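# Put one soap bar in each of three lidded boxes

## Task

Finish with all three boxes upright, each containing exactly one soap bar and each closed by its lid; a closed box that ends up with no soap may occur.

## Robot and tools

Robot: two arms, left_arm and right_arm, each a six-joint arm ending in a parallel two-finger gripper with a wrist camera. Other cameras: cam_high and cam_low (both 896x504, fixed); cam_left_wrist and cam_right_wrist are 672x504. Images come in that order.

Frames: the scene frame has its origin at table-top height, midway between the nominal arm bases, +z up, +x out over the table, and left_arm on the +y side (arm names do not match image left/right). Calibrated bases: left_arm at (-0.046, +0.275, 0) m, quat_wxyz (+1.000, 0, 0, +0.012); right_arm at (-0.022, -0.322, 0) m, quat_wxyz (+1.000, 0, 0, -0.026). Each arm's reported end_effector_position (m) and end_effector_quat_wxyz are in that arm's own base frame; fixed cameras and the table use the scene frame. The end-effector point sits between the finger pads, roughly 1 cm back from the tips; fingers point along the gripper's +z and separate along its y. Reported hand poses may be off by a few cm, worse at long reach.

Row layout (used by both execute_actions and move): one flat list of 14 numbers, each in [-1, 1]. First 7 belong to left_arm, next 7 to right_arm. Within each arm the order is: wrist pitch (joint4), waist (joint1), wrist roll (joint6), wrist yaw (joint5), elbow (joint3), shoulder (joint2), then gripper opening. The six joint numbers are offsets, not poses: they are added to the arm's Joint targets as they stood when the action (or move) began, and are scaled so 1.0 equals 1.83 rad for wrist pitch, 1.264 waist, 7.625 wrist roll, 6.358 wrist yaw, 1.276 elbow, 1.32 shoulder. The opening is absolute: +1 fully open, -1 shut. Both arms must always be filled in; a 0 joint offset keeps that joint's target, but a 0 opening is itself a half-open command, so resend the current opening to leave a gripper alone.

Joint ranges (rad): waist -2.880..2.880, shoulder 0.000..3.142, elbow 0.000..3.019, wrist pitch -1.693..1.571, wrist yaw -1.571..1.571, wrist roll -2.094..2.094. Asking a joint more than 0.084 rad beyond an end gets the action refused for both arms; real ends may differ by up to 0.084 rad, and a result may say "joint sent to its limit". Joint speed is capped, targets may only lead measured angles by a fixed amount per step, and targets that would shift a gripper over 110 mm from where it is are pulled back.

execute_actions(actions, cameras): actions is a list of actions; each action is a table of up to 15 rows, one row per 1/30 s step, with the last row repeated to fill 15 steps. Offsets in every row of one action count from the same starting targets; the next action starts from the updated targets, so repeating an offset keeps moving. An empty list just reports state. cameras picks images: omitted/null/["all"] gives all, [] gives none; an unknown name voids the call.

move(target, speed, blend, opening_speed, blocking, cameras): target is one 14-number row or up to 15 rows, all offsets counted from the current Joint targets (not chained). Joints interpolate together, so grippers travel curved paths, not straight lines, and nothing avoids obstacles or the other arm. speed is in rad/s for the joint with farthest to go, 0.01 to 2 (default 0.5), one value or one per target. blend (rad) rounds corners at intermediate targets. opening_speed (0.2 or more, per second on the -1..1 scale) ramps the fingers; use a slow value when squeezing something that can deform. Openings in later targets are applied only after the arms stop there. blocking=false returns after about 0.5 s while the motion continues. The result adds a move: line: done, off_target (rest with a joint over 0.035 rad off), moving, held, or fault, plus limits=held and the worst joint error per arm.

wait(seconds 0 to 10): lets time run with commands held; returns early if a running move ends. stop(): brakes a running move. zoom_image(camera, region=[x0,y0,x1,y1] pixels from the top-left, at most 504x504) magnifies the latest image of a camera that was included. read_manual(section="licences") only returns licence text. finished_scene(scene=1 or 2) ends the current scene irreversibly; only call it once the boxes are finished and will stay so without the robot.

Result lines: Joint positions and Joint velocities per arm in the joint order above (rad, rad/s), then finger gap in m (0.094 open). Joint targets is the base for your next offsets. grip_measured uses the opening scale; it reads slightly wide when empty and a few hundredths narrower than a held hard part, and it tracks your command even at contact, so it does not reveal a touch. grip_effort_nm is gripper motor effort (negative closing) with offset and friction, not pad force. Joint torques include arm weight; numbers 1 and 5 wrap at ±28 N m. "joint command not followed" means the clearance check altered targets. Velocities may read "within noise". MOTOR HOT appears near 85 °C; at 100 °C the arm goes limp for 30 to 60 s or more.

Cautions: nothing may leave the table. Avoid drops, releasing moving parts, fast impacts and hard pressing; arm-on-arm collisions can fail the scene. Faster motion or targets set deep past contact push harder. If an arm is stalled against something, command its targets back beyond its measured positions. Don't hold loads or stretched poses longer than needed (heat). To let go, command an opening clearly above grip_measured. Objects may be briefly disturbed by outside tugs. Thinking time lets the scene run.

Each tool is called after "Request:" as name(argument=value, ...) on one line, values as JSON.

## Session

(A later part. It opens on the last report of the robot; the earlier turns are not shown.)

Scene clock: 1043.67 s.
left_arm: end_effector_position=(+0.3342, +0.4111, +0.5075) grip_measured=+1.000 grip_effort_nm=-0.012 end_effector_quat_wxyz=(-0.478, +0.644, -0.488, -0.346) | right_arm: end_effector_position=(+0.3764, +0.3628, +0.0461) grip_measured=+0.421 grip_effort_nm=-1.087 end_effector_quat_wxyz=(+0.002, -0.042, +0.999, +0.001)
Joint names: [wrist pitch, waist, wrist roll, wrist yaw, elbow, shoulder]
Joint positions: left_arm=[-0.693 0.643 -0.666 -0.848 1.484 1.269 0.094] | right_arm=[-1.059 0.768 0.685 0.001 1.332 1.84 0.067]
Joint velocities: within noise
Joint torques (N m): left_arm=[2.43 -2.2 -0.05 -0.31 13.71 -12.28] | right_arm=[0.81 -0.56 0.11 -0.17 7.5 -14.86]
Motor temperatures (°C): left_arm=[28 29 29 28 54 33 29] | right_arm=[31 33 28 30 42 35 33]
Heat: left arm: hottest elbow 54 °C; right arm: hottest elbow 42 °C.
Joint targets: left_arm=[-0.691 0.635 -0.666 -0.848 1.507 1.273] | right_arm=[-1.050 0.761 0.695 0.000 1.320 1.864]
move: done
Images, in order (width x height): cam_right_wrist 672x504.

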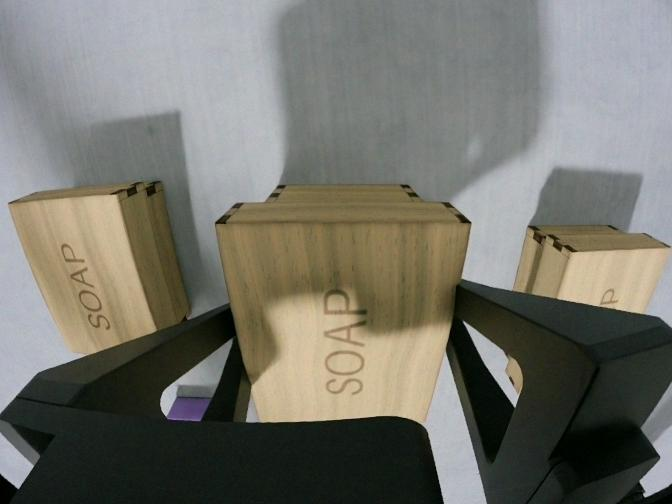

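Request:
move(target=[0,0,0,0,0,0,1,0.0306,0,0,0,-0.02,0.0227,0.3], speed=0.04, cameras=["cam_right_wrist","cam_low"])

Request:
zoom_image(camera="cam_low", region=[485, 250, 577, 320])

Scene clock: 1059.60 s.
left_arm: end_effector_position=(+0.3342, +0.4111, +0.5075) grip_measured=+1.000 grip_effort_nm=-0.017 end_effector_quat_wxyz=(-0.478, +0.644, -0.488, -0.346) | right_arm: end_effector_position=(+0.3777, +0.3641, +0.0369) grip_measured=+0.421 grip_effort_nm=-1.072 end_effector_quat_wxyz=(+0.006, -0.042, +0.999, +0.005)
Joint names: [wrist pitch, waist, wrist roll, wrist yaw, elbow, shoulder]
Joint positions: left_arm=[-0.693 0.643 -0.666 -0.848 1.484 1.269 0.094] | right_arm=[-1.026 0.768 0.685 0.001 1.32 1.85 0.067]
Joint velocities: within noise
Joint torques (N m): left_arm=[2.43 -2.2 -0.05 -0.31 13.72 -12.34] | right_arm=[1.69 -0.56 0.1 -0.18 6.35 -13.39]
Motor temperatures (°C): left_arm=[28 29 29 28 55 33 29] | right_arm=[31 33 28 30 43 35 33]
Heat: left arm: hottest elbow 55 °C; right arm: hottest elbow 43 °C.
Joint targets: left_arm=[-0.691 0.635 -0.666 -0.848 1.507 1.273] | right_arm=[-0.994 0.761 0.695 0.000 1.294 1.894]
move: off_target (right_arm); right_arm: the shoulder is farthest, 0.044 rad from its target
Images, in order (width x height): cam_low 896x504, cam_right_wrist 672x504.

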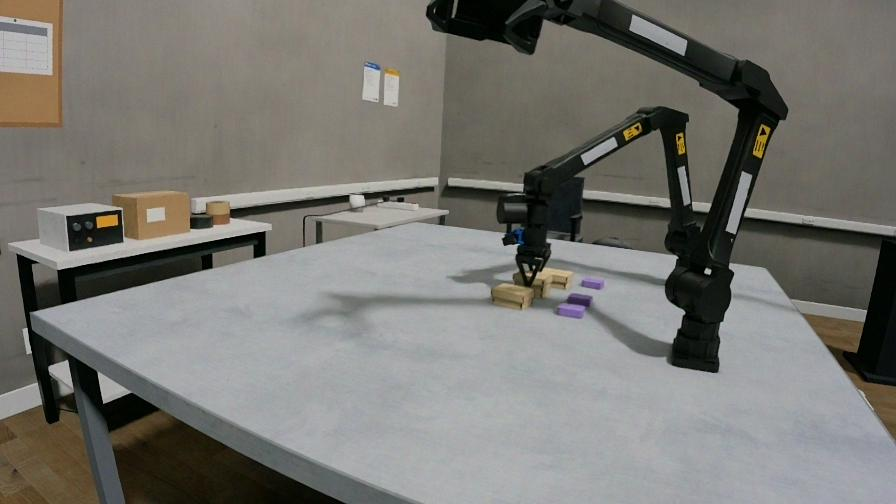

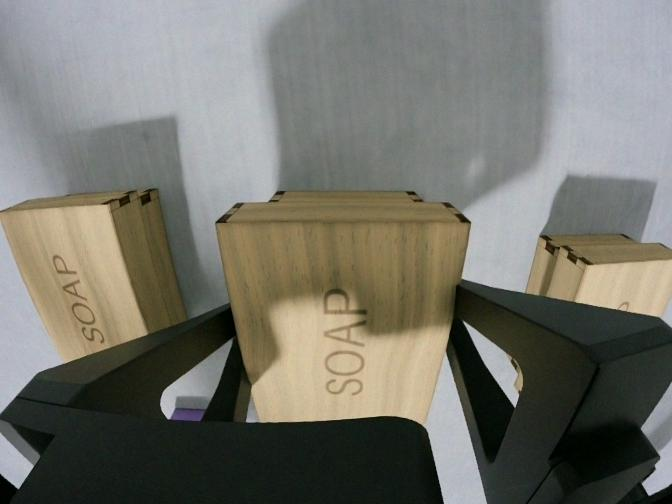

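Scaled by 5.478 from the camera's 896x504 image, which has a finer 1280x720 frame.

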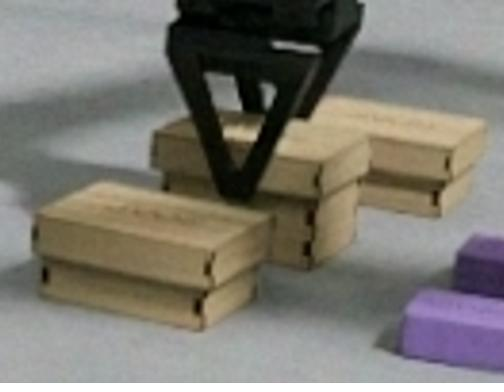

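Request:
move(target=[[0,0,0,0,0,0,1,-0.0525,0,0,0,0.091,-0.0667,0.3],[0,0,0,0,0,0,1,-0.0301,-0.0032,0,0,0.0185,-0.0239,0.3]], speed=[0.1,0.1], cameras=["cam_right_wrist"])

Request:
zoom_image(camera="cam_right_wrist", region=[200, 165, 340, 225])

Request:
zoom_image(camera="cam_right_wrist", region=[340, 165, 480, 225])

Scene clock: 1096.93 s.
left_arm: end_effector_position=(+0.3342, +0.4111, +0.5075) grip_measured=+1.000 grip_effort_nm=-0.012 end_effector_quat_wxyz=(-0.478, +0.644, -0.488, -0.346) | right_arm: end_effector_position=(+0.3769, +0.3611, +0.0450) grip_measured=+0.421 grip_effort_nm=-1.077 end_effector_quat_wxyz=(+0.001, -0.040, +0.999, +0.000)
Joint names: [wrist pitch, waist, wrist roll, wrist yaw, elbow, shoulder]
Joint positions: left_arm=[-0.693 0.643 -0.666 -0.848 1.484 1.269 0.094] | right_arm=[-1.058 0.765 0.685 0.001 1.33 1.84 0.067]
Joint velocities: within noise
Joint torques (N m): left_arm=[2.43 -2.2 -0.05 -0.31 13.71 -12.28] | right_arm=[0.7 -0.67 0.11 -0.18 7.6 -15.03]
Motor temperatures (°C): left_arm=[28 29 29 28 55 33 29] | right_arm=[31 33 28 30 43 35 33]
Heat: left arm: hottest elbow 55 °C; right arm: hottest elbow 43 °C.
Joint targets: left_arm=[-0.691 0.635 -0.666 -0.848 1.507 1.273] | right_arm=[-1.049 0.757 0.695 0.000 1.318 1.862]
move: done
Images, in order (width x height): cam_right_wrist 672x504.

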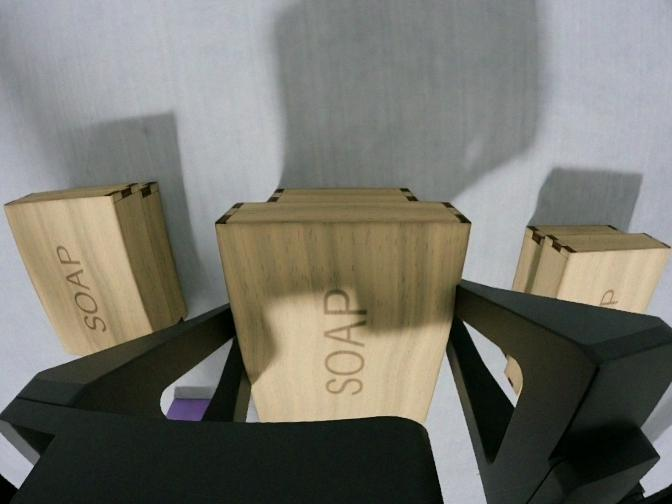

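Scaled by 3.600 from the camera's 672x504 image, which has a finer 960x720 frame.

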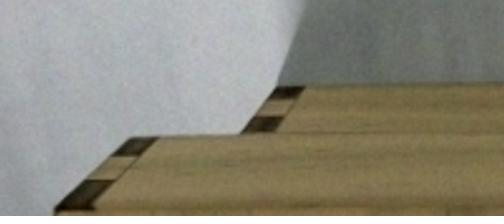

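Scaled by 3.600 from the camera's 672x504 image, which has a finer 960x720 frame.

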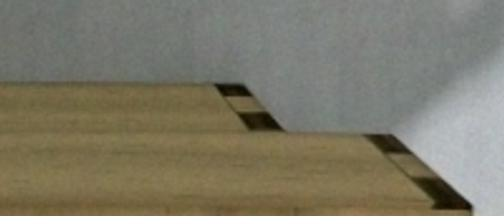

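Request:
move(target=[0,0,0,0,0,0,1,0.0301,0,0,0,-0.0207,0.022,0.3], speed=0.04, cameras=["cam_right_wrist"])

Request:
zoom_image(camera="cam_right_wrist", region=[200, 165, 340, 225])

Request:
zoom_image(camera="cam_right_wrist", region=[340, 165, 480, 225])

Scene clock: 1112.97 s.
left_arm: end_effector_position=(+0.3342, +0.4111, +0.5075) grip_measured=+1.000 grip_effort_nm=-0.007 end_effector_quat_wxyz=(-0.478, +0.644, -0.488, -0.346) | right_arm: end_effector_position=(+0.3786, +0.3627, +0.0370) grip_measured=+0.421 grip_effort_nm=-1.077 end_effector_quat_wxyz=(+0.006, -0.039, +0.999, +0.005)
Joint names: [wrist pitch, waist, wrist roll, wrist yaw, elbow, shoulder]
Joint positions: left_arm=[-0.693 0.643 -0.666 -0.848 1.484 1.269 0.094] | right_arm=[-1.024 0.765 0.687 0.001 1.317 1.848 0.067]
Joint velocities: within noise
Joint torques (N m): left_arm=[2.43 -2.2 -0.05 -0.31 13.71 -12.34] | right_arm=[1.4 -0.62 0.08 -0.17 6.31 -13.45]
Motor temperatures (°C): left_arm=[28 29 29 28 55 33 29] | right_arm=[31 33 28 30 43 35 33]
Heat: left arm: hottest elbow 55 °C; right arm: hottest elbow 43 °C.
Joint targets: left_arm=[-0.691 0.635 -0.666 -0.848 1.507 1.273] | right_arm=[-0.994 0.757 0.694 0.000 1.291 1.891]
move: off_target (right_arm); right_arm: the shoulder is farthest, 0.043 rad from its target
Images, in order (width x height): cam_right_wrist 672x504.

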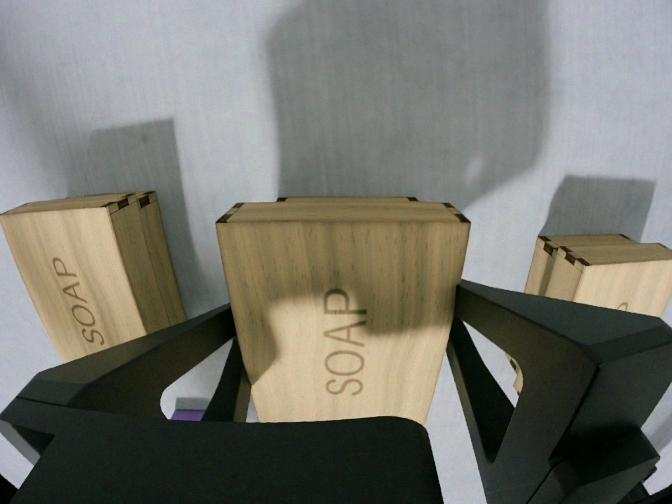

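Scaled by 3.600 from the camera's 672x504 image, which has a finer 960x720 frame.

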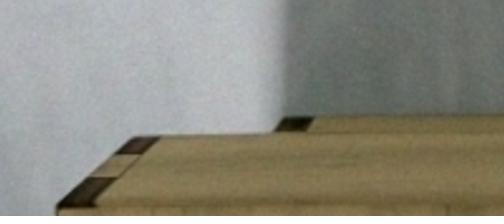

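Scaled by 3.600 from the camera's 672x504 image, which has a finer 960x720 frame.

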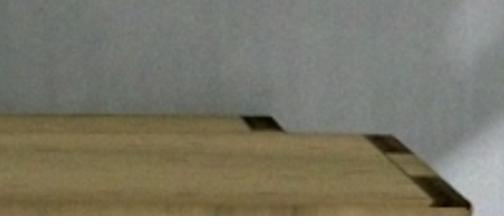

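Request:
move(target=[0,0,0,0,0,0,1,-0.0087,0.0134,0,0,0.001,-0.0091,0.3], speed=0.03, cameras=["cam_right_wrist"])

Request:
zoom_image(camera="cam_right_wrist", region=[200, 165, 340, 225])

Request:
zoom_image(camera="cam_right_wrist", region=[340, 165, 480, 225])

Scene clock: 1137.23 s.
left_arm: end_effector_position=(+0.3342, +0.4111, +0.5075) grip_measured=+1.000 grip_effort_nm=-0.007 end_effector_quat_wxyz=(-0.478, +0.644, -0.488, -0.346) | right_arm: end_effector_position=(+0.3782, +0.3633, +0.0370) grip_measured=+0.421 grip_effort_nm=-1.082 end_effector_quat_wxyz=(+0.007, -0.040, +0.999, +0.005)
Joint names: [wrist pitch, waist, wrist roll, wrist yaw, elbow, shoulder]
Joint positions: left_arm=[-0.693 0.643 -0.666 -0.848 1.484 1.269 0.094] | right_arm=[-1.023 0.767 0.687 0.001 1.317 1.848 0.067]
Joint velocities: within noise
Joint torques (N m): left_arm=[2.43 -2.26 -0.05 -0.31 13.72 -12.34] | right_arm=[0.91 0.73 0.08 -0.19 6.41 -14.39]
Motor temperatures (°C): left_arm=[28 29 29 28 55 33 29] | right_arm=[31 33 28 30 42 34 33]
Heat: left arm: hottest elbow 55 °C; right arm: hottest elbow 42 °C.
Joint targets: left_arm=[-0.691 0.635 -0.666 -0.848 1.507 1.273] | right_arm=[-1.010 0.774 0.695 0.000 1.292 1.879]
move: done
Images, in order (width x height): cam_right_wrist 672x504.

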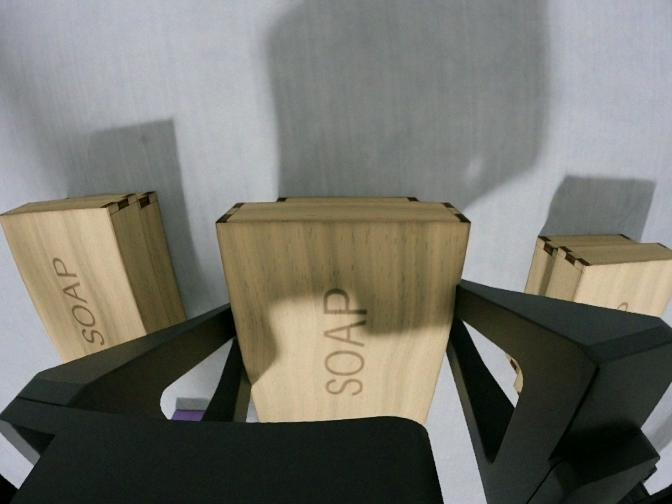

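Scaled by 3.600 from the camera's 672x504 image, which has a finer 960x720 frame.

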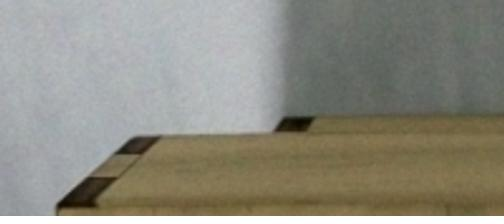

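Scaled by 3.600 from the camera's 672x504 image, which has a finer 960x720 frame.

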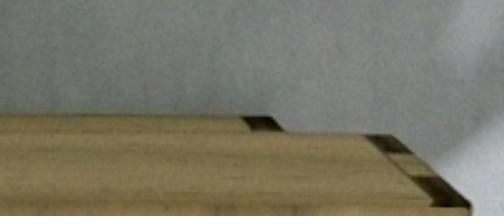

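Request:
move(target=[[0,0,0,0,0,0,1,-0.0437,0.004,0,0,0.0846,-0.0598,0.3],[0,0,0,0,0,0,1,-0.0153,0.004,0,0,0.0118,-0.0129,0.3],[0,0,0,0,0,0,1,0.0098,0.004,0,0,-0.0039,0.0068,0.3]], speed=[0.1,0.1,0.04], cameras=["cam_right_wrist"])

Request:
zoom_image(camera="cam_right_wrist", region=[200, 165, 340, 225])

Request:
zoom_image(camera="cam_right_wrist", region=[340, 165, 480, 225])

Scene clock: 1169.50 s.
left_arm: end_effector_position=(+0.3342, +0.4111, +0.5075) grip_measured=+1.000 grip_effort_nm=-0.017 end_effector_quat_wxyz=(-0.478, +0.644, -0.488, -0.346) | right_arm: end_effector_position=(+0.3744, +0.3631, +0.0370) grip_measured=+0.421 grip_effort_nm=-1.082 end_effector_quat_wxyz=(+0.005, -0.042, +0.999, +0.004)
Joint names: [wrist pitch, waist, wrist roll, wrist yaw, elbow, shoulder]
Joint positions: left_arm=[-0.693 0.643 -0.666 -0.848 1.484 1.269 0.094] | right_arm=[-1.026 0.771 0.687 0.001 1.312 1.844 0.067]
Joint velocities: within noise
Joint torques (N m): left_arm=[2.43 -2.26 -0.05 -0.31 13.71 -12.34] | right_arm=[1.59 0.73 0.08 -0.16 6.43 -13.27]
Motor temperatures (°C): left_arm=[28 29 29 28 55 33 29] | right_arm=[30 33 28 30 42 34 33]
Heat: left arm: hottest elbow 55 °C; right arm: hottest elbow 42 °C.
Joint targets: left_arm=[-0.691 0.635 -0.666 -0.848 1.507 1.273] | right_arm=[-0.992 0.779 0.694 0.000 1.287 1.888]
move: off_target (right_arm); right_arm: the shoulder is farthest, 0.044 rad from its target
Images, in order (width x height): cam_right_wrist 672x504.

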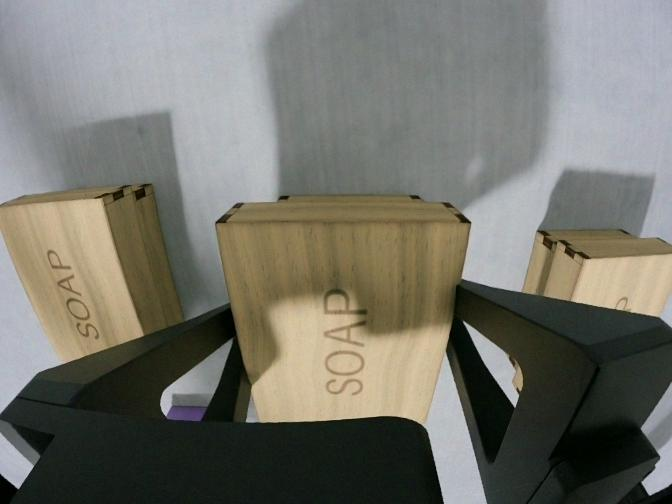

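Scaled by 3.600 from the camera's 672x504 image, which has a finer 960x720 frame.

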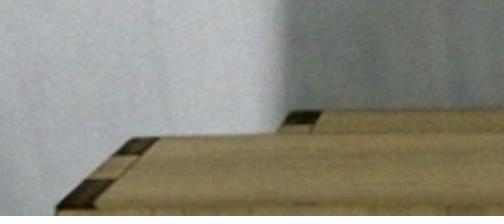

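Scaled by 3.600 from the camera's 672x504 image, which has a finer 960x720 frame.

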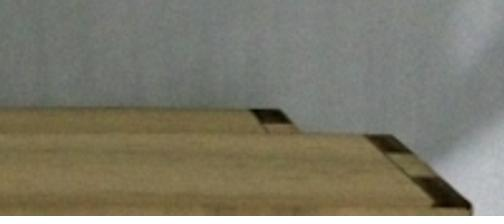

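Request:
move(target=[[0,0,0,0,0,0,1,-0.0536,0,0,0,0.0807,-0.0705,0.3],[0,0,0,0,0,0,1,-0.0262,-0.0119,0,0,0.0102,-0.0258,0.3]], speed=[0.1,0.1], cameras=["cam_right_wrist"])

Request:
zoom_image(camera="cam_right_wrist", region=[200, 165, 340, 225])

Request:
zoom_image(camera="cam_right_wrist", region=[340, 165, 480, 225])

Scene clock: 1200.70 s.
left_arm: end_effector_position=(+0.3342, +0.4111, +0.5075) grip_measured=+1.000 grip_effort_nm=-0.012 end_effector_quat_wxyz=(-0.478, +0.644, -0.488, -0.346) | right_arm: end_effector_position=(+0.3716, +0.3601, +0.0433) grip_measured=+0.421 grip_effort_nm=-1.082 end_effector_quat_wxyz=(+0.001, -0.042, +0.999, +0.000)
Joint names: [wrist pitch, waist, wrist roll, wrist yaw, elbow, shoulder]
Joint positions: left_arm=[-0.693 0.643 -0.666 -0.848 1.484 1.269 0.094] | right_arm=[-1.049 0.771 0.687 0.001 1.312 1.832 0.067]
Joint velocities: within noise
Joint torques (N m): left_arm=[2.41 -2.2 -0.05 -0.31 13.72 -12.34] | right_arm=[0.7 -0.56 0.08 -0.17 7.49 -14.92]
Motor temperatures (°C): left_arm=[27 29 29 28 55 33 29] | right_arm=[30 33 28 30 41 34 33]
Heat: left arm: hottest elbow 55 °C; right arm: hottest elbow 41 °C.
Joint targets: left_arm=[-0.691 0.635 -0.666 -0.848 1.507 1.273] | right_arm=[-1.040 0.764 0.694 0.000 1.301 1.854]
move: done
Images, in order (width x height): cam_right_wrist 672x504.

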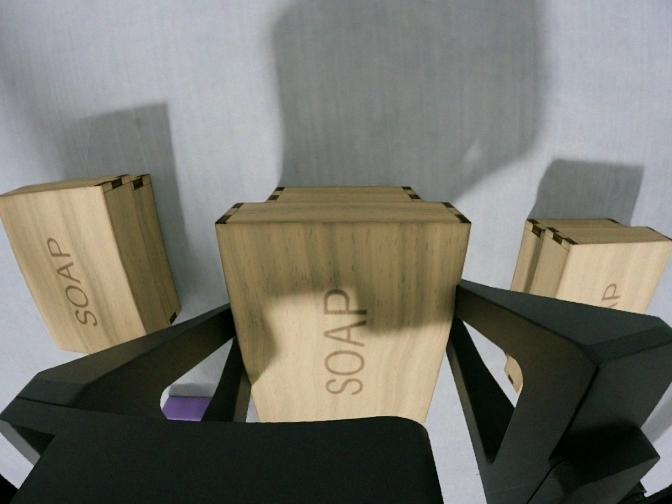

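Scaled by 3.600 from the camera's 672x504 image, which has a finer 960x720 frame.

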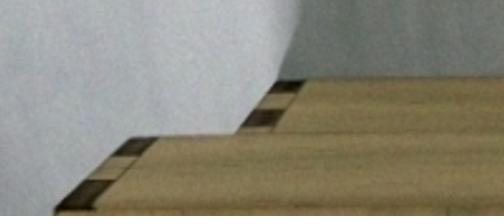

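Scaled by 3.600 from the camera's 672x504 image, which has a finer 960x720 frame.

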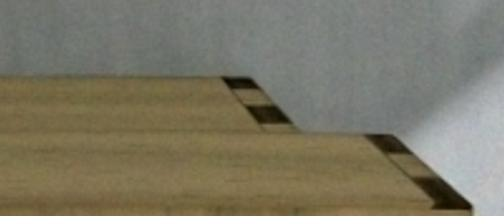

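Request:
move(target=[[0,0,0,0,0,0,1,-0.0164,-0.0012,0,0,0,-0.0455,0.3],[0,0,0,0,0,0,1,0.0066,-0.0012,0,0,-0.0094,-0.0008,0.3],[0,0,0,0,0,0,1,0.029,-0.0012,0,0,-0.0227,0.0174,0.3]], speed=[0.1,0.1,0.04], cameras=["cam_right_wrist"])

Request:
zoom_image(camera="cam_right_wrist", region=[200, 165, 340, 225])

Request:
zoom_image(camera="cam_right_wrist", region=[340, 165, 480, 225])

Scene clock: 1233.37 s.
left_arm: end_effector_position=(+0.3342, +0.4111, +0.5075) grip_measured=+1.000 grip_effort_nm=-0.012 end_effector_quat_wxyz=(-0.478, +0.644, -0.488, -0.346) | right_arm: end_effector_position=(+0.3715, +0.3589, +0.0252) grip_measured=+0.421 grip_effort_nm=-1.077 end_effector_quat_wxyz=(+0.004, -0.041, +0.999, +0.003)
Joint names: [wrist pitch, waist, wrist roll, wrist yaw, elbow, shoulder]
Joint positions: left_arm=[-0.693 0.643 -0.666 -0.848 1.484 1.269 0.094] | right_arm=[-0.996 0.769 0.687 0.001 1.285 1.851 0.067]
Joint velocities: within noise
Joint torques (N m): left_arm=[2.43 -2.2 -0.05 -0.31 13.71 -12.34] | right_arm=[0.73 -0.5 0.08 -0.17 7.16 -14.68]
Motor temperatures (°C): left_arm=[27 29 29 28 56 33 29] | right_arm=[30 33 28 30 42 35 33]
Heat: left arm: hottest elbow 56 °C; right arm: hottest elbow 42 °C.
Joint targets: left_arm=[-0.691 0.635 -0.666 -0.848 1.507 1.273] | right_arm=[-0.987 0.762 0.694 0.000 1.272 1.877]
move: done
Images, in order (width x height): cam_right_wrist 672x504.

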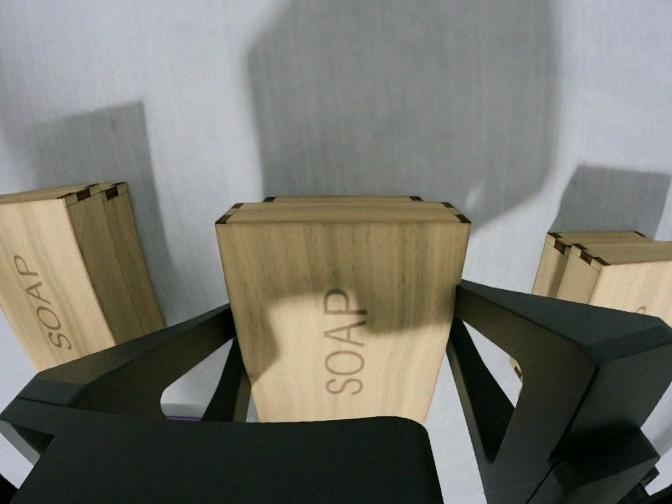

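Scaled by 3.600 from the camera's 672x504 image, which has a finer 960x720 frame.

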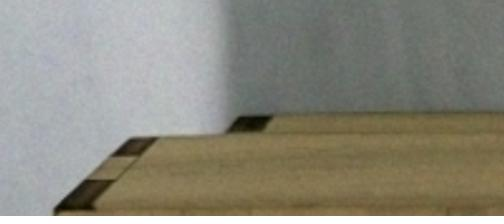

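Scaled by 3.600 from the camera's 672x504 image, which has a finer 960x720 frame.

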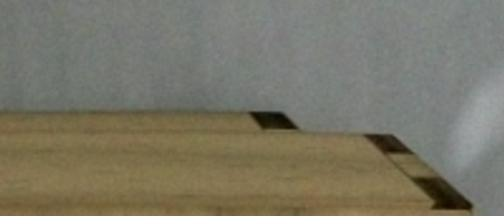

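Request:
move(target=[0,0,0,0,0,0,1,0.003,0,0,0,-0.0015,0.006,0.3], speed=0.04, cameras=["cam_low"])

Request:
zoom_image(camera="cam_low", region=[485, 250, 577, 320])

Scene clock: 1242.57 s.
left_arm: end_effector_position=(+0.3342, +0.4111, +0.5075) grip_measured=+1.000 grip_effort_nm=-0.017 end_effector_quat_wxyz=(-0.478, +0.644, -0.488, -0.346) | right_arm: end_effector_position=(+0.3717, +0.3591, +0.0227) grip_measured=+0.421 grip_effort_nm=-1.077 end_effector_quat_wxyz=(+0.003, -0.041, +0.999, +0.003)
Joint names: [wrist pitch, waist, wrist roll, wrist yaw, elbow, shoulder]
Joint positions: left_arm=[-0.693 0.643 -0.666 -0.848 1.484 1.269 0.094] | right_arm=[-0.991 0.769 0.687 0.001 1.285 1.855 0.067]
Joint velocities: within noise
Joint torques (N m): left_arm=[2.44 -2.14 -0.05 -0.31 13.71 -12.28] | right_arm=[0.75 -0.5 0.08 -0.17 7.02 -14.33]
Motor temperatures (°C): left_arm=[27 29 29 28 56 33 29] | right_arm=[30 33 28 30 42 35 33]
Heat: left arm: hottest elbow 56 °C; right arm: hottest elbow 42 °C.
Joint targets: left_arm=[-0.691 0.635 -0.666 -0.848 1.507 1.273] | right_arm=[-0.982 0.762 0.694 0.000 1.270 1.885]
move: done
Images, in order (width x height): cam_low 896x504.

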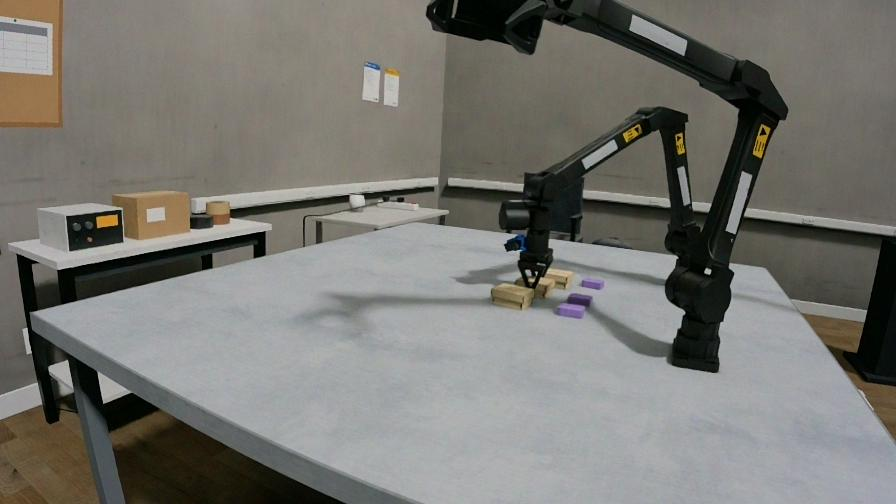

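Scaled by 5.478 from the camera's 896x504 image, which has a finer 1280x720 frame.

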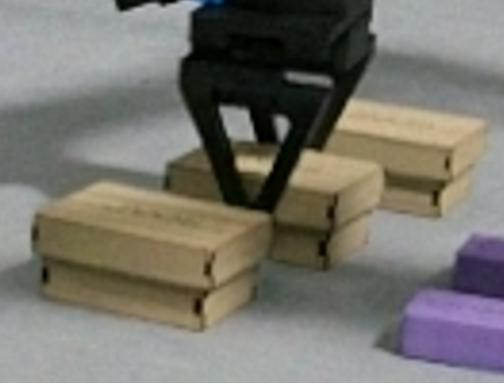

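Request:
move(target=[[0,0,0,0,0,0,1,0,0,0,0,0,0,0.75],[0,0,0,0,0,0,1,-0.1137,0,0,0,0.1254,-0.0992,0.75],[0,0,0,0,0,0,1,-0.1628,0.121,0.0185,0,0.337,0.0598,0.75]], speed=[0.1,0.15,0.4], opening_speed=0.6, cameras=["cam_right_wrist"])

Scene clock: 1265.37 s.
left_arm: end_effector_position=(+0.3342, +0.4111, +0.5075) grip_measured=+1.000 grip_effort_nm=-0.012 end_effector_quat_wxyz=(-0.478, +0.644, -0.488, -0.346) | right_arm: end_effector_position=(+0.3580, +0.4656, +0.1004) grip_measured=+0.748 grip_effort_nm=0.037 end_effector_quat_wxyz=(+0.000, -0.046, +0.999, +0.000)
Joint names: [wrist pitch, waist, wrist roll, wrist yaw, elbow, shoulder]
Joint positions: left_arm=[-0.693 0.643 -0.666 -0.848 1.484 1.269 0.094] | right_arm=[-1.271 0.916 0.823 0 1.642 1.942 0.082]
Joint velocities: within noise
Joint torques (N m): left_arm=[2.41 -2.2 -0.05 -0.31 13.71 -12.28] | right_arm=[0.08 0.03 0.17 -0.15 14.16 -17.55]
Motor temperatures (°C): left_arm=[27 29 29 28 56 33 29] | right_arm=[30 33 28 30 43 35 33]
Heat: left arm: hottest elbow 56 °C; right arm: hottest elbow 43 °C.
Joint targets: left_arm=[-0.691 0.635 -0.666 -0.848 1.507 1.273] | right_arm=[-1.279 0.915 0.836 0.000 1.700 1.964]
move: off_target (right_arm); right_arm: the elbow is farthest, 0.058 rad from its target
Images, in order (width x height): cam_right_wrist 672x504.

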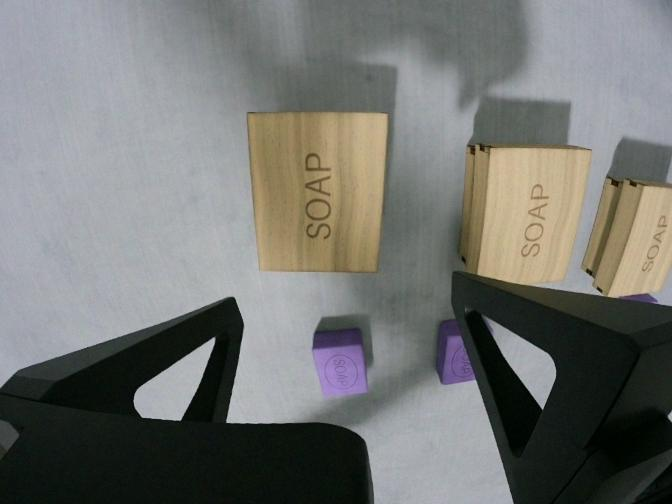

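Request:
move(target=[0,0,0,0,0,0,1,0.0579,-0.021,0.0007,0,0.0219,0.0864,0.75], speed=0.2, cameras=["cam_right_wrist"])

Scene clock: 1295.60 s.
left_arm: end_effector_position=(+0.3342, +0.4111, +0.5075) grip_measured=+1.000 grip_effort_nm=-0.017 end_effector_quat_wxyz=(-0.478, +0.644, -0.488, -0.346) | right_arm: end_effector_position=(+0.3846, +0.4783, +0.0448) grip_measured=+0.748 grip_effort_nm=0.042 end_effector_quat_wxyz=(+0.002, -0.033, +0.999, +0.002)
Joint names: [wrist pitch, waist, wrist roll, wrist yaw, elbow, shoulder]
Joint positions: left_arm=[-0.693 0.643 -0.666 -0.848 1.484 1.269 0.094] | right_arm=[-1.182 0.894 0.829 0 1.672 2.056 0.082]
Joint velocities: within noise
Joint torques (N m): left_arm=[2.43 -2.14 -0.05 -0.31 13.72 -12.34] | right_arm=[0.69 -0.38 0.12 -0.15 13.78 -18.61]
Motor temperatures (°C): left_arm=[27 29 29 28 56 33 29] | right_arm=[30 33 28 30 46 34 32]
Heat: left arm: hottest elbow 56 °C; right arm: hottest elbow 46 °C.
Joint targets: left_arm=[-0.691 0.635 -0.666 -0.848 1.507 1.273] | right_arm=[-1.173 0.889 0.841 0.000 1.728 2.078]
move: off_target (right_arm); right_arm: the elbow is farthest, 0.056 rad from its target
Images, in order (width x height): cam_right_wrist 672x504.

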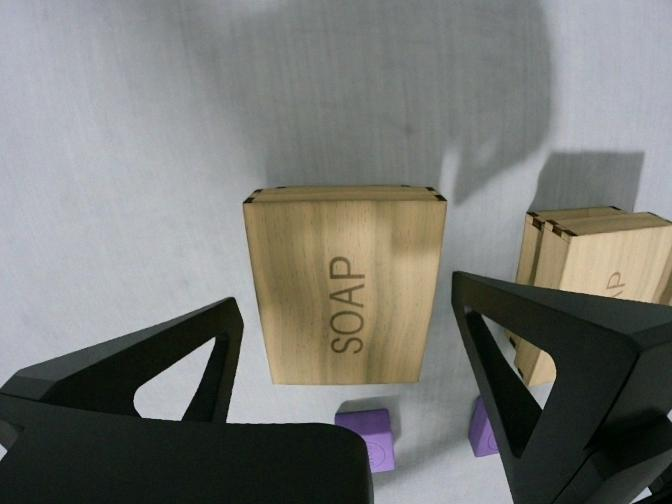

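Request:
move(target=[[0,0,0,0,0,0,1,0.0295,0.0134,0.0007,0,-0.083,0.0114,0.75],[0,0,0,0,0,0,1,0.0295,0.0134,0.0007,0,-0.083,0.0114,0.3]], speed=0.1, opening_speed=0.3, cameras=["cam_right_wrist"])

Request:
zoom_image(camera="cam_right_wrist", region=[200, 165, 340, 225])

Request:
zoom_image(camera="cam_right_wrist", region=[340, 165, 480, 225])

Scene clock: 1321.27 s.
left_arm: end_effector_position=(+0.3342, +0.4111, +0.5075) grip_measured=+1.000 grip_effort_nm=-0.007 end_effector_quat_wxyz=(-0.478, +0.644, -0.488, -0.346) | right_arm: end_effector_position=(+0.3816, +0.4783, +0.0271) grip_measured=+0.395 grip_effort_nm=-1.053 end_effector_quat_wxyz=(+0.005, -0.031, +0.999, +0.005)
Joint names: [wrist pitch, waist, wrist roll, wrist yaw, elbow, shoulder]
Joint positions: left_arm=[-0.693 0.643 -0.666 -0.848 1.484 1.269 0.094] | right_arm=[-1.128 0.898 0.835 0 1.636 2.064 0.066]
Joint velocities: within noise
Joint torques (N m): left_arm=[2.43 -2.26 -0.05 -0.31 13.71 -12.45] | right_arm=[0.72 0.73 0.12 -0.15 7.76 -18.08]
Motor temperatures (°C): left_arm=[27 29 29 28 56 33 29] | right_arm=[30 33 28 30 51 37 31]
Heat: left arm: hottest elbow 56 °C; right arm: hottest elbow 51 °C.
Joint targets: left_arm=[-0.691 0.635 -0.666 -0.848 1.507 1.273] | right_arm=[-1.119 0.906 0.846 0.000 1.622 2.093]
move: done
Images, in order (width x height): cam_right_wrist 672x504.

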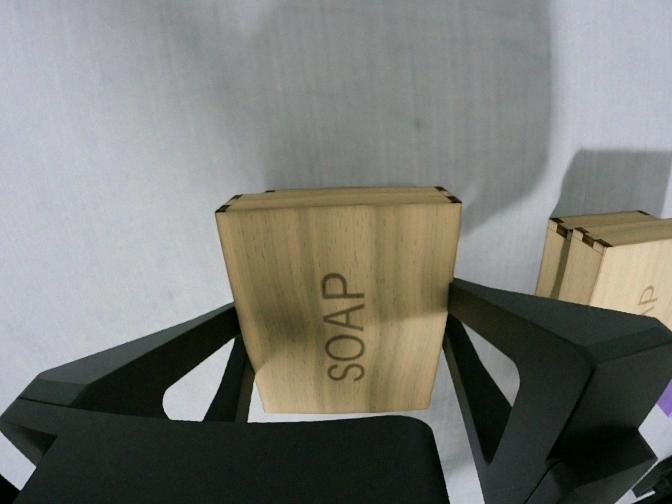

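Scaled by 3.600 from the camera's 672x504 image, which has a finer 960x720 frame.

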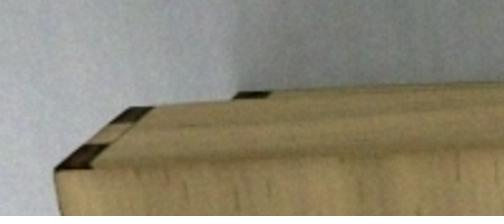

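Scaled by 3.600 from the camera's 672x504 image, which has a finer 960x720 frame.

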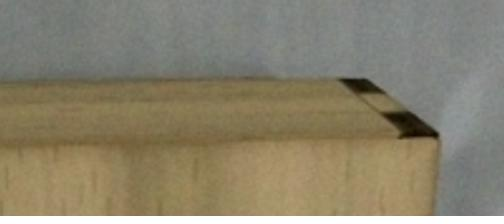

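Request:
move(target=[0,0,0,0,0,0,1,0,0,0,0,0,0,0.75], opening_speed=0.4, cameras=["cam_right_wrist"])

Request:
zoom_image(camera="cam_right_wrist", region=[190, 165, 490, 390])

Scene clock: 1339.37 s.
left_arm: end_effector_position=(+0.3342, +0.4111, +0.5075) grip_measured=+1.000 grip_effort_nm=-0.022 end_effector_quat_wxyz=(-0.478, +0.644, -0.488, -0.346) | right_arm: end_effector_position=(+0.3816, +0.4783, +0.0271) grip_measured=+0.748 grip_effort_nm=0.037 end_effector_quat_wxyz=(+0.005, -0.031, +0.999, +0.005)
Joint names: [wrist pitch, waist, wrist roll, wrist yaw, elbow, shoulder]
Joint positions: left_arm=[-0.693 0.643 -0.666 -0.848 1.484 1.269 0.094] | right_arm=[-1.128 0.898 0.835 0 1.636 2.064 0.082]
Joint velocities: within noise
Joint torques (N m): left_arm=[2.43 -2.2 -0.05 -0.31 13.71 -12.34] | right_arm=[0.7 0.79 0.11 -0.15 7.77 -18.02]
Motor temperatures (°C): left_arm=[27 29 29 28 56 33 29] | right_arm=[30 32 28 30 48 37 32]
Heat: left arm: hottest elbow 56 °C; right arm: hottest elbow 48 °C.
Joint targets: left_arm=[-0.691 0.635 -0.666 -0.848 1.507 1.273] | right_arm=[-1.119 0.906 0.846 0.000 1.622 2.093]
move: done
Images, in order (width x height): cam_right_wrist 672x504.

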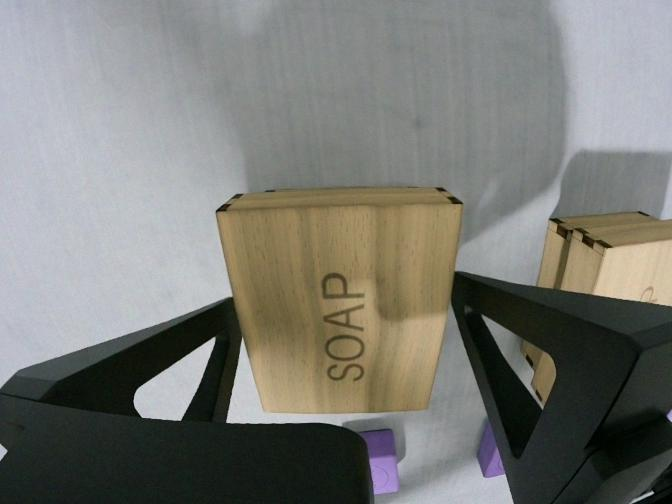

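Scaled by 1.680 from the camera's 672x504 image, which has a finer 960x720 frame.

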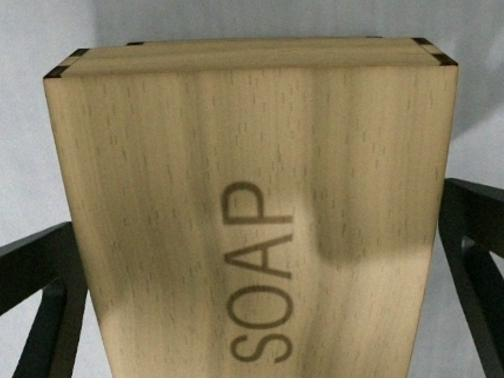

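Request:
move(target=[[0,0,0,0,0,0,1,0,0,-0.0064,0,0,0.0095,0.75],[0,0,0,0,0,0,1,0,0,-0.0064,0,0,0.0095,0.3]], speed=0.1, opening_speed=0.3, cameras=["cam_right_wrist"])

Request:
zoom_image(camera="cam_right_wrist", region=[190, 165, 490, 390])

Scene clock: 1362.37 s.
left_arm: end_effector_position=(+0.3342, +0.4111, +0.5075) grip_measured=+1.000 grip_effort_nm=-0.017 end_effector_quat_wxyz=(-0.478, +0.644, -0.488, -0.346) | right_arm: end_effector_position=(+0.3809, +0.4774, +0.0210) grip_measured=+0.410 grip_effort_nm=-1.053 end_effector_quat_wxyz=(+0.001, -0.045, +0.999, +0.001)
Joint names: [wrist pitch, waist, wrist roll, wrist yaw, elbow, shoulder]
Joint positions: left_arm=[-0.693 0.643 -0.666 -0.848 1.484 1.269 0.094] | right_arm=[-1.128 0.898 0.809 0 1.636 2.075 0.066]
Joint velocities: within noise
Joint torques (N m): left_arm=[2.43 -2.14 -0.05 -0.31 13.71 -12.28] | right_arm=[0.69 0.73 -0.09 -0.15 7.72 -17.96]
Motor temperatures (°C): left_arm=[27 29 29 28 56 33 29] | right_arm=[30 32 28 30 46 38 31]
Heat: left arm: hottest elbow 56 °C; right arm: hottest elbow 46 °C.
Joint targets: left_arm=[-0.691 0.635 -0.666 -0.848 1.507 1.273] | right_arm=[-1.119 0.906 0.797 0.000 1.622 2.106]
move: done
Images, in order (width x height): cam_right_wrist 672x504.

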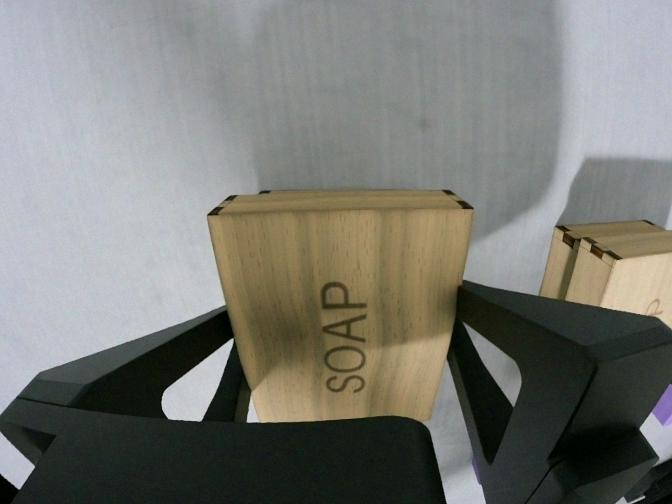

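Scaled by 1.680 from the camera's 672x504 image, which has a finer 960x720 frame.

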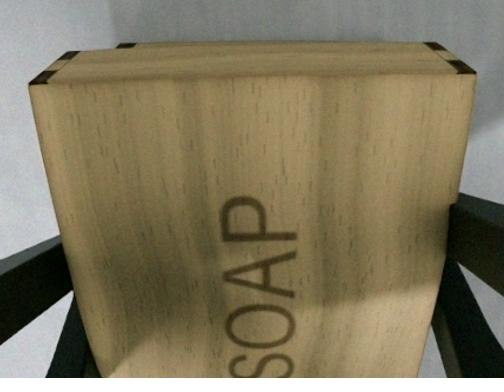

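Request:
move(target=[[0,0,0,0,0,0,1,-0.0148,0,0,0,0.0611,-0.05,0.3],[0,0,0,0,0,0,1,-0.0913,0,0,0,0.1187,-0.0836,0.3],[0,0,0,0,0,0,1,-0.0519,0,0,0,-0.2314,-0.32,0.3]], speed=[0.08,0.08,0.4], cameras=["cam_right_wrist"])

Request:
zoom_image(camera="cam_right_wrist", region=[0, 0, 400, 300])

Scene clock: 1391.73 s.
left_arm: end_effector_position=(+0.3342, +0.4111, +0.5075) grip_measured=+1.000 grip_effort_nm=-0.017 end_effector_quat_wxyz=(-0.478, +0.644, -0.488, -0.346) | right_arm: end_effector_position=(+0.3074, +0.3851, +0.1205) grip_measured=+0.409 grip_effort_nm=-1.077 end_effector_quat_wxyz=(-0.001, -0.045, +0.999, -0.002)
Joint names: [wrist pitch, waist, wrist roll, wrist yaw, elbow, shoulder]
Joint positions: left_arm=[-0.693 0.643 -0.666 -0.848 1.484 1.269 0.094] | right_arm=[-1.223 0.898 0.808 0 1.341 1.693 0.066]
Joint velocities: within noise
Joint torques (N m): left_arm=[2.44 -2.2 -0.05 -0.31 13.71 -12.34] | right_arm=[0.7 0.73 -0.09 -0.15 7.99 -16.03]
Motor temperatures (°C): left_arm=[27 29 29 28 57 33 29] | right_arm=[30 32 28 30 45 38 32]
Heat: left arm: hottest elbow 57 °C; right arm: hottest elbow 45 °C.
Joint targets: left_arm=[-0.691 0.635 -0.666 -0.848 1.507 1.273] | right_arm=[-1.214 0.906 0.797 0.000 1.326 1.683]
move: done
Images, in order (width x height): cam_right_wrist 672x504.

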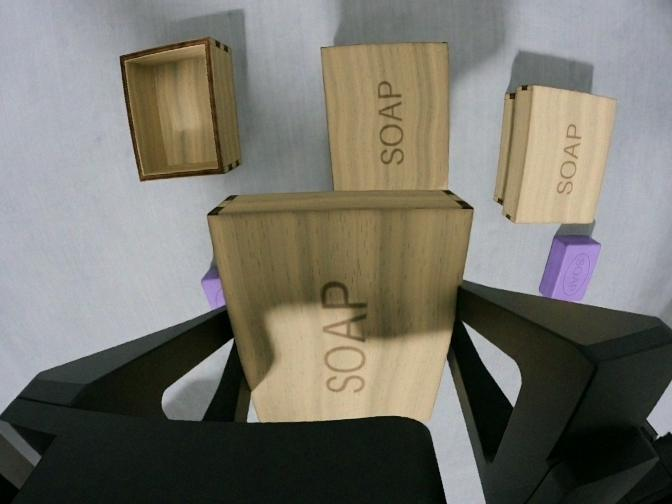

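Scaled by 1.260 from the camera's 672x504 image, which has a finer 960x720 frame.

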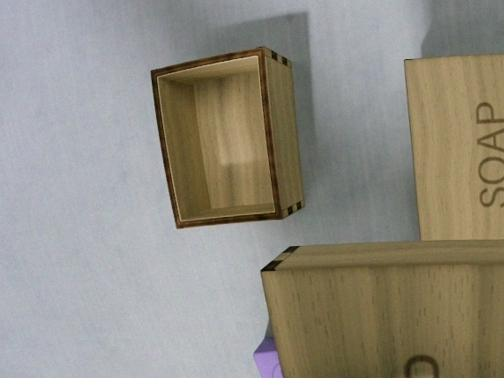

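Request:
move(target=[[0,0,0,0,0,0,1,0,-0.2286,-0.0361,0,0,0,0.3],[0,0,0,0,0,0,1,-0.0552,-0.2286,-0.0361,0,0.3801,0.2659,0.3],[0,0,0,0,0,0,1,0.0579,-0.2286,-0.0361,0,0.2422,0.3311,0.3]], speed=[0.4,0.4,0.08], blend=[0.05,0,0], cameras=["cam_right_wrist"])

Scene clock: 1418.67 s.
left_arm: end_effector_position=(+0.3342, +0.4111, +0.5075) grip_measured=+1.000 grip_effort_nm=-0.007 end_effector_quat_wxyz=(-0.478, +0.644, -0.488, -0.346) | right_arm: end_effector_position=(+0.5027, +0.3576, +0.0155) grip_measured=+0.409 grip_effort_nm=-1.072 end_effector_quat_wxyz=(+0.004, -0.043, +0.999, +0.003)
Joint names: [wrist pitch, waist, wrist roll, wrist yaw, elbow, shoulder]
Joint positions: left_arm=[-0.693 0.643 -0.666 -0.848 1.484 1.269 0.094] | right_arm=[-1.117 0.619 0.533 0 1.649 2.092 0.066]
Joint velocities: within noise
Joint torques (N m): left_arm=[2.41 -2.2 -0.05 -0.31 13.72 -12.34] | right_arm=[0.79 -0.09 -0.09 -0.13 7.77 -18.37]
Motor temperatures (°C): left_arm=[27 29 29 28 57 33 29] | right_arm=[30 32 28 30 45 36 32]
Heat: left arm: hottest elbow 57 °C; right arm: hottest elbow 45 °C.
Joint targets: left_arm=[-0.691 0.635 -0.666 -0.848 1.507 1.273] | right_arm=[-1.108 0.617 0.522 0.000 1.636 2.120]
move: done
Images, in order (width x height): cam_right_wrist 672x504.

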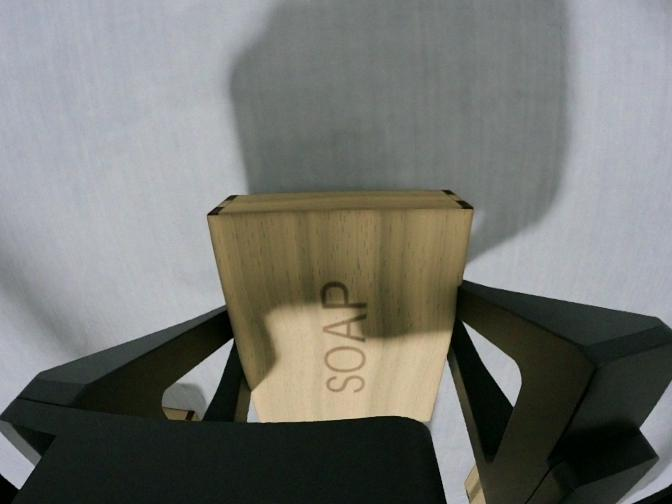

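Request:
move(target=[[0,0,0,0,0,0,1,0.0015,0,0,0,0,0.0055,0.3],[0,0,0,0,0,0,1,0.0015,0,0,0,0,0.0055,0.75],[0,0,0,0,0,0,1,-0.1131,0,0,0,0.1379,-0.0894,0.75]], speed=[0.05,0.05,0.2], opening_speed=0.5, cameras=["cam_right_wrist","cam_high"])

Scene clock: 1435.33 s.
left_arm: end_effector_position=(+0.3342, +0.4111, +0.5075) grip_measured=+1.000 grip_effort_nm=-0.012 end_effector_quat_wxyz=(-0.478, +0.644, -0.488, -0.346) | right_arm: end_effector_position=(+0.5033, +0.3581, +0.1069) grip_measured=+0.748 grip_effort_nm=0.032 end_effector_quat_wxyz=(+0.008, -0.043, +0.999, +0.005)
Joint names: [wrist pitch, waist, wrist roll, wrist yaw, elbow, shoulder]
Joint positions: left_arm=[-0.693 0.643 -0.666 -0.848 1.484 1.269 0.094] | right_arm=[-1.307 0.619 0.533 0 1.76 2.005 0.082]
Joint velocities: within noise
Joint torques (N m): left_arm=[2.43 -2.2 -0.05 -0.31 13.71 -12.28] | right_arm=[0.1 -0.15 -0.09 -0.13 13.9 -20.6]
Motor temperatures (°C): left_arm=[27 29 29 28 57 33 29] | right_arm=[30 32 28 30 44 37 32]
Heat: left arm: hottest elbow 57 °C; right arm: hottest elbow 44 °C.
Joint targets: left_arm=[-0.691 0.635 -0.666 -0.848 1.507 1.273] | right_arm=[-1.315 0.617 0.522 0.000 1.811 2.002]
move: off_target (right_arm); right_arm: the elbow is farthest, 0.052 rad from its target
Images, in order (width x height): cam_high 896x504, cam_right_wrist 672x504.

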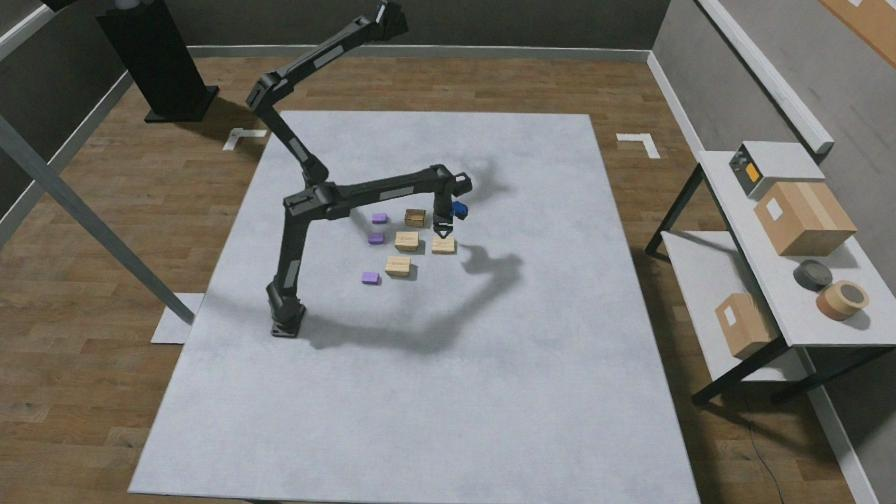

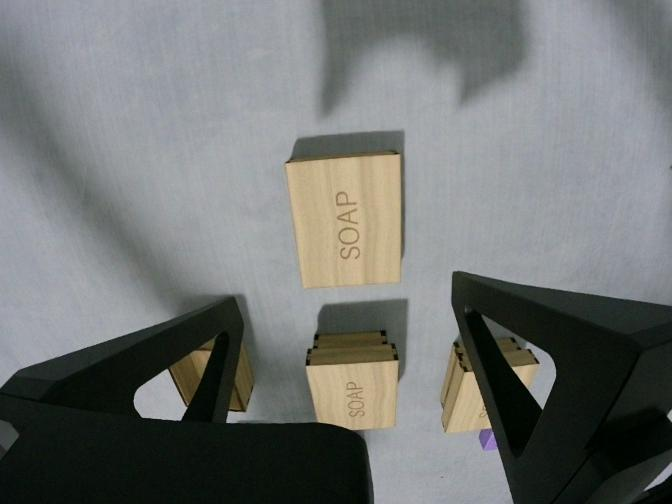

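Request:
move(target=[0,0,0,0,0,0,1,0.0743,0.3592,0.0609,0,-0.3284,-0.175,0.75], speed=0.4, cameras=["cam_right_wrist"])

Scene clock: 1454.63 s.
left_arm: end_effector_position=(+0.3342, +0.4111, +0.5075) grip_measured=+1.000 grip_effort_nm=-0.017 end_effector_quat_wxyz=(-0.478, +0.644, -0.488, -0.346) | right_arm: end_effector_position=(+0.2491, +0.4622, +0.0999) grip_measured=+0.748 grip_effort_nm=0.037 end_effector_quat_wxyz=(+0.001, -0.051, +0.999, +0.003)
Joint names: [wrist pitch, waist, wrist roll, wrist yaw, elbow, shoulder]
Joint positions: left_arm=[-0.693 0.643 -0.666 -0.848 1.484 1.269 0.094] | right_arm=[-1.188 1.077 0.975 -0.001 1.407 1.784 0.082]
Joint velocities: within noise
Joint torques (N m): left_arm=[2.43 -2.2 -0.05 -0.31 13.72 -12.34] | right_arm=[0.7 -0.44 0.11 -0.1 7.83 -17.55]
Motor temperatures (°C): left_arm=[27 29 29 28 57 33 29] | right_arm=[30 32 28 30 46 39 31]
Heat: left arm: hottest elbow 57 °C; right arm: hottest elbow 46 °C.
Joint targets: left_arm=[-0.691 0.635 -0.666 -0.848 1.507 1.273] | right_arm=[-1.179 1.071 0.987 -0.001 1.392 1.771]
move: done
Images, in order (width x height): cam_right_wrist 672x504.

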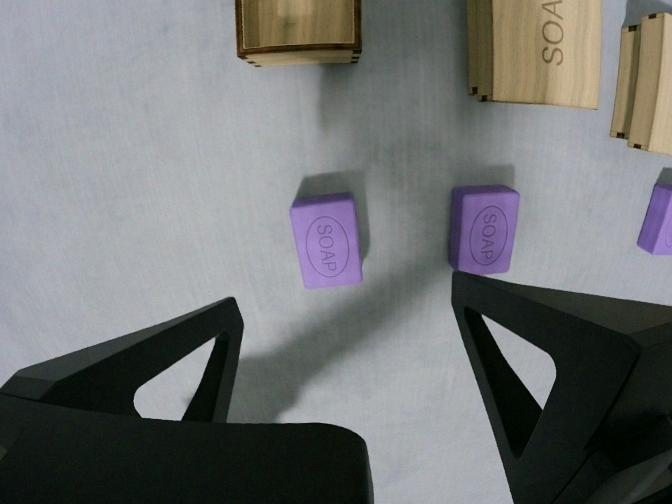

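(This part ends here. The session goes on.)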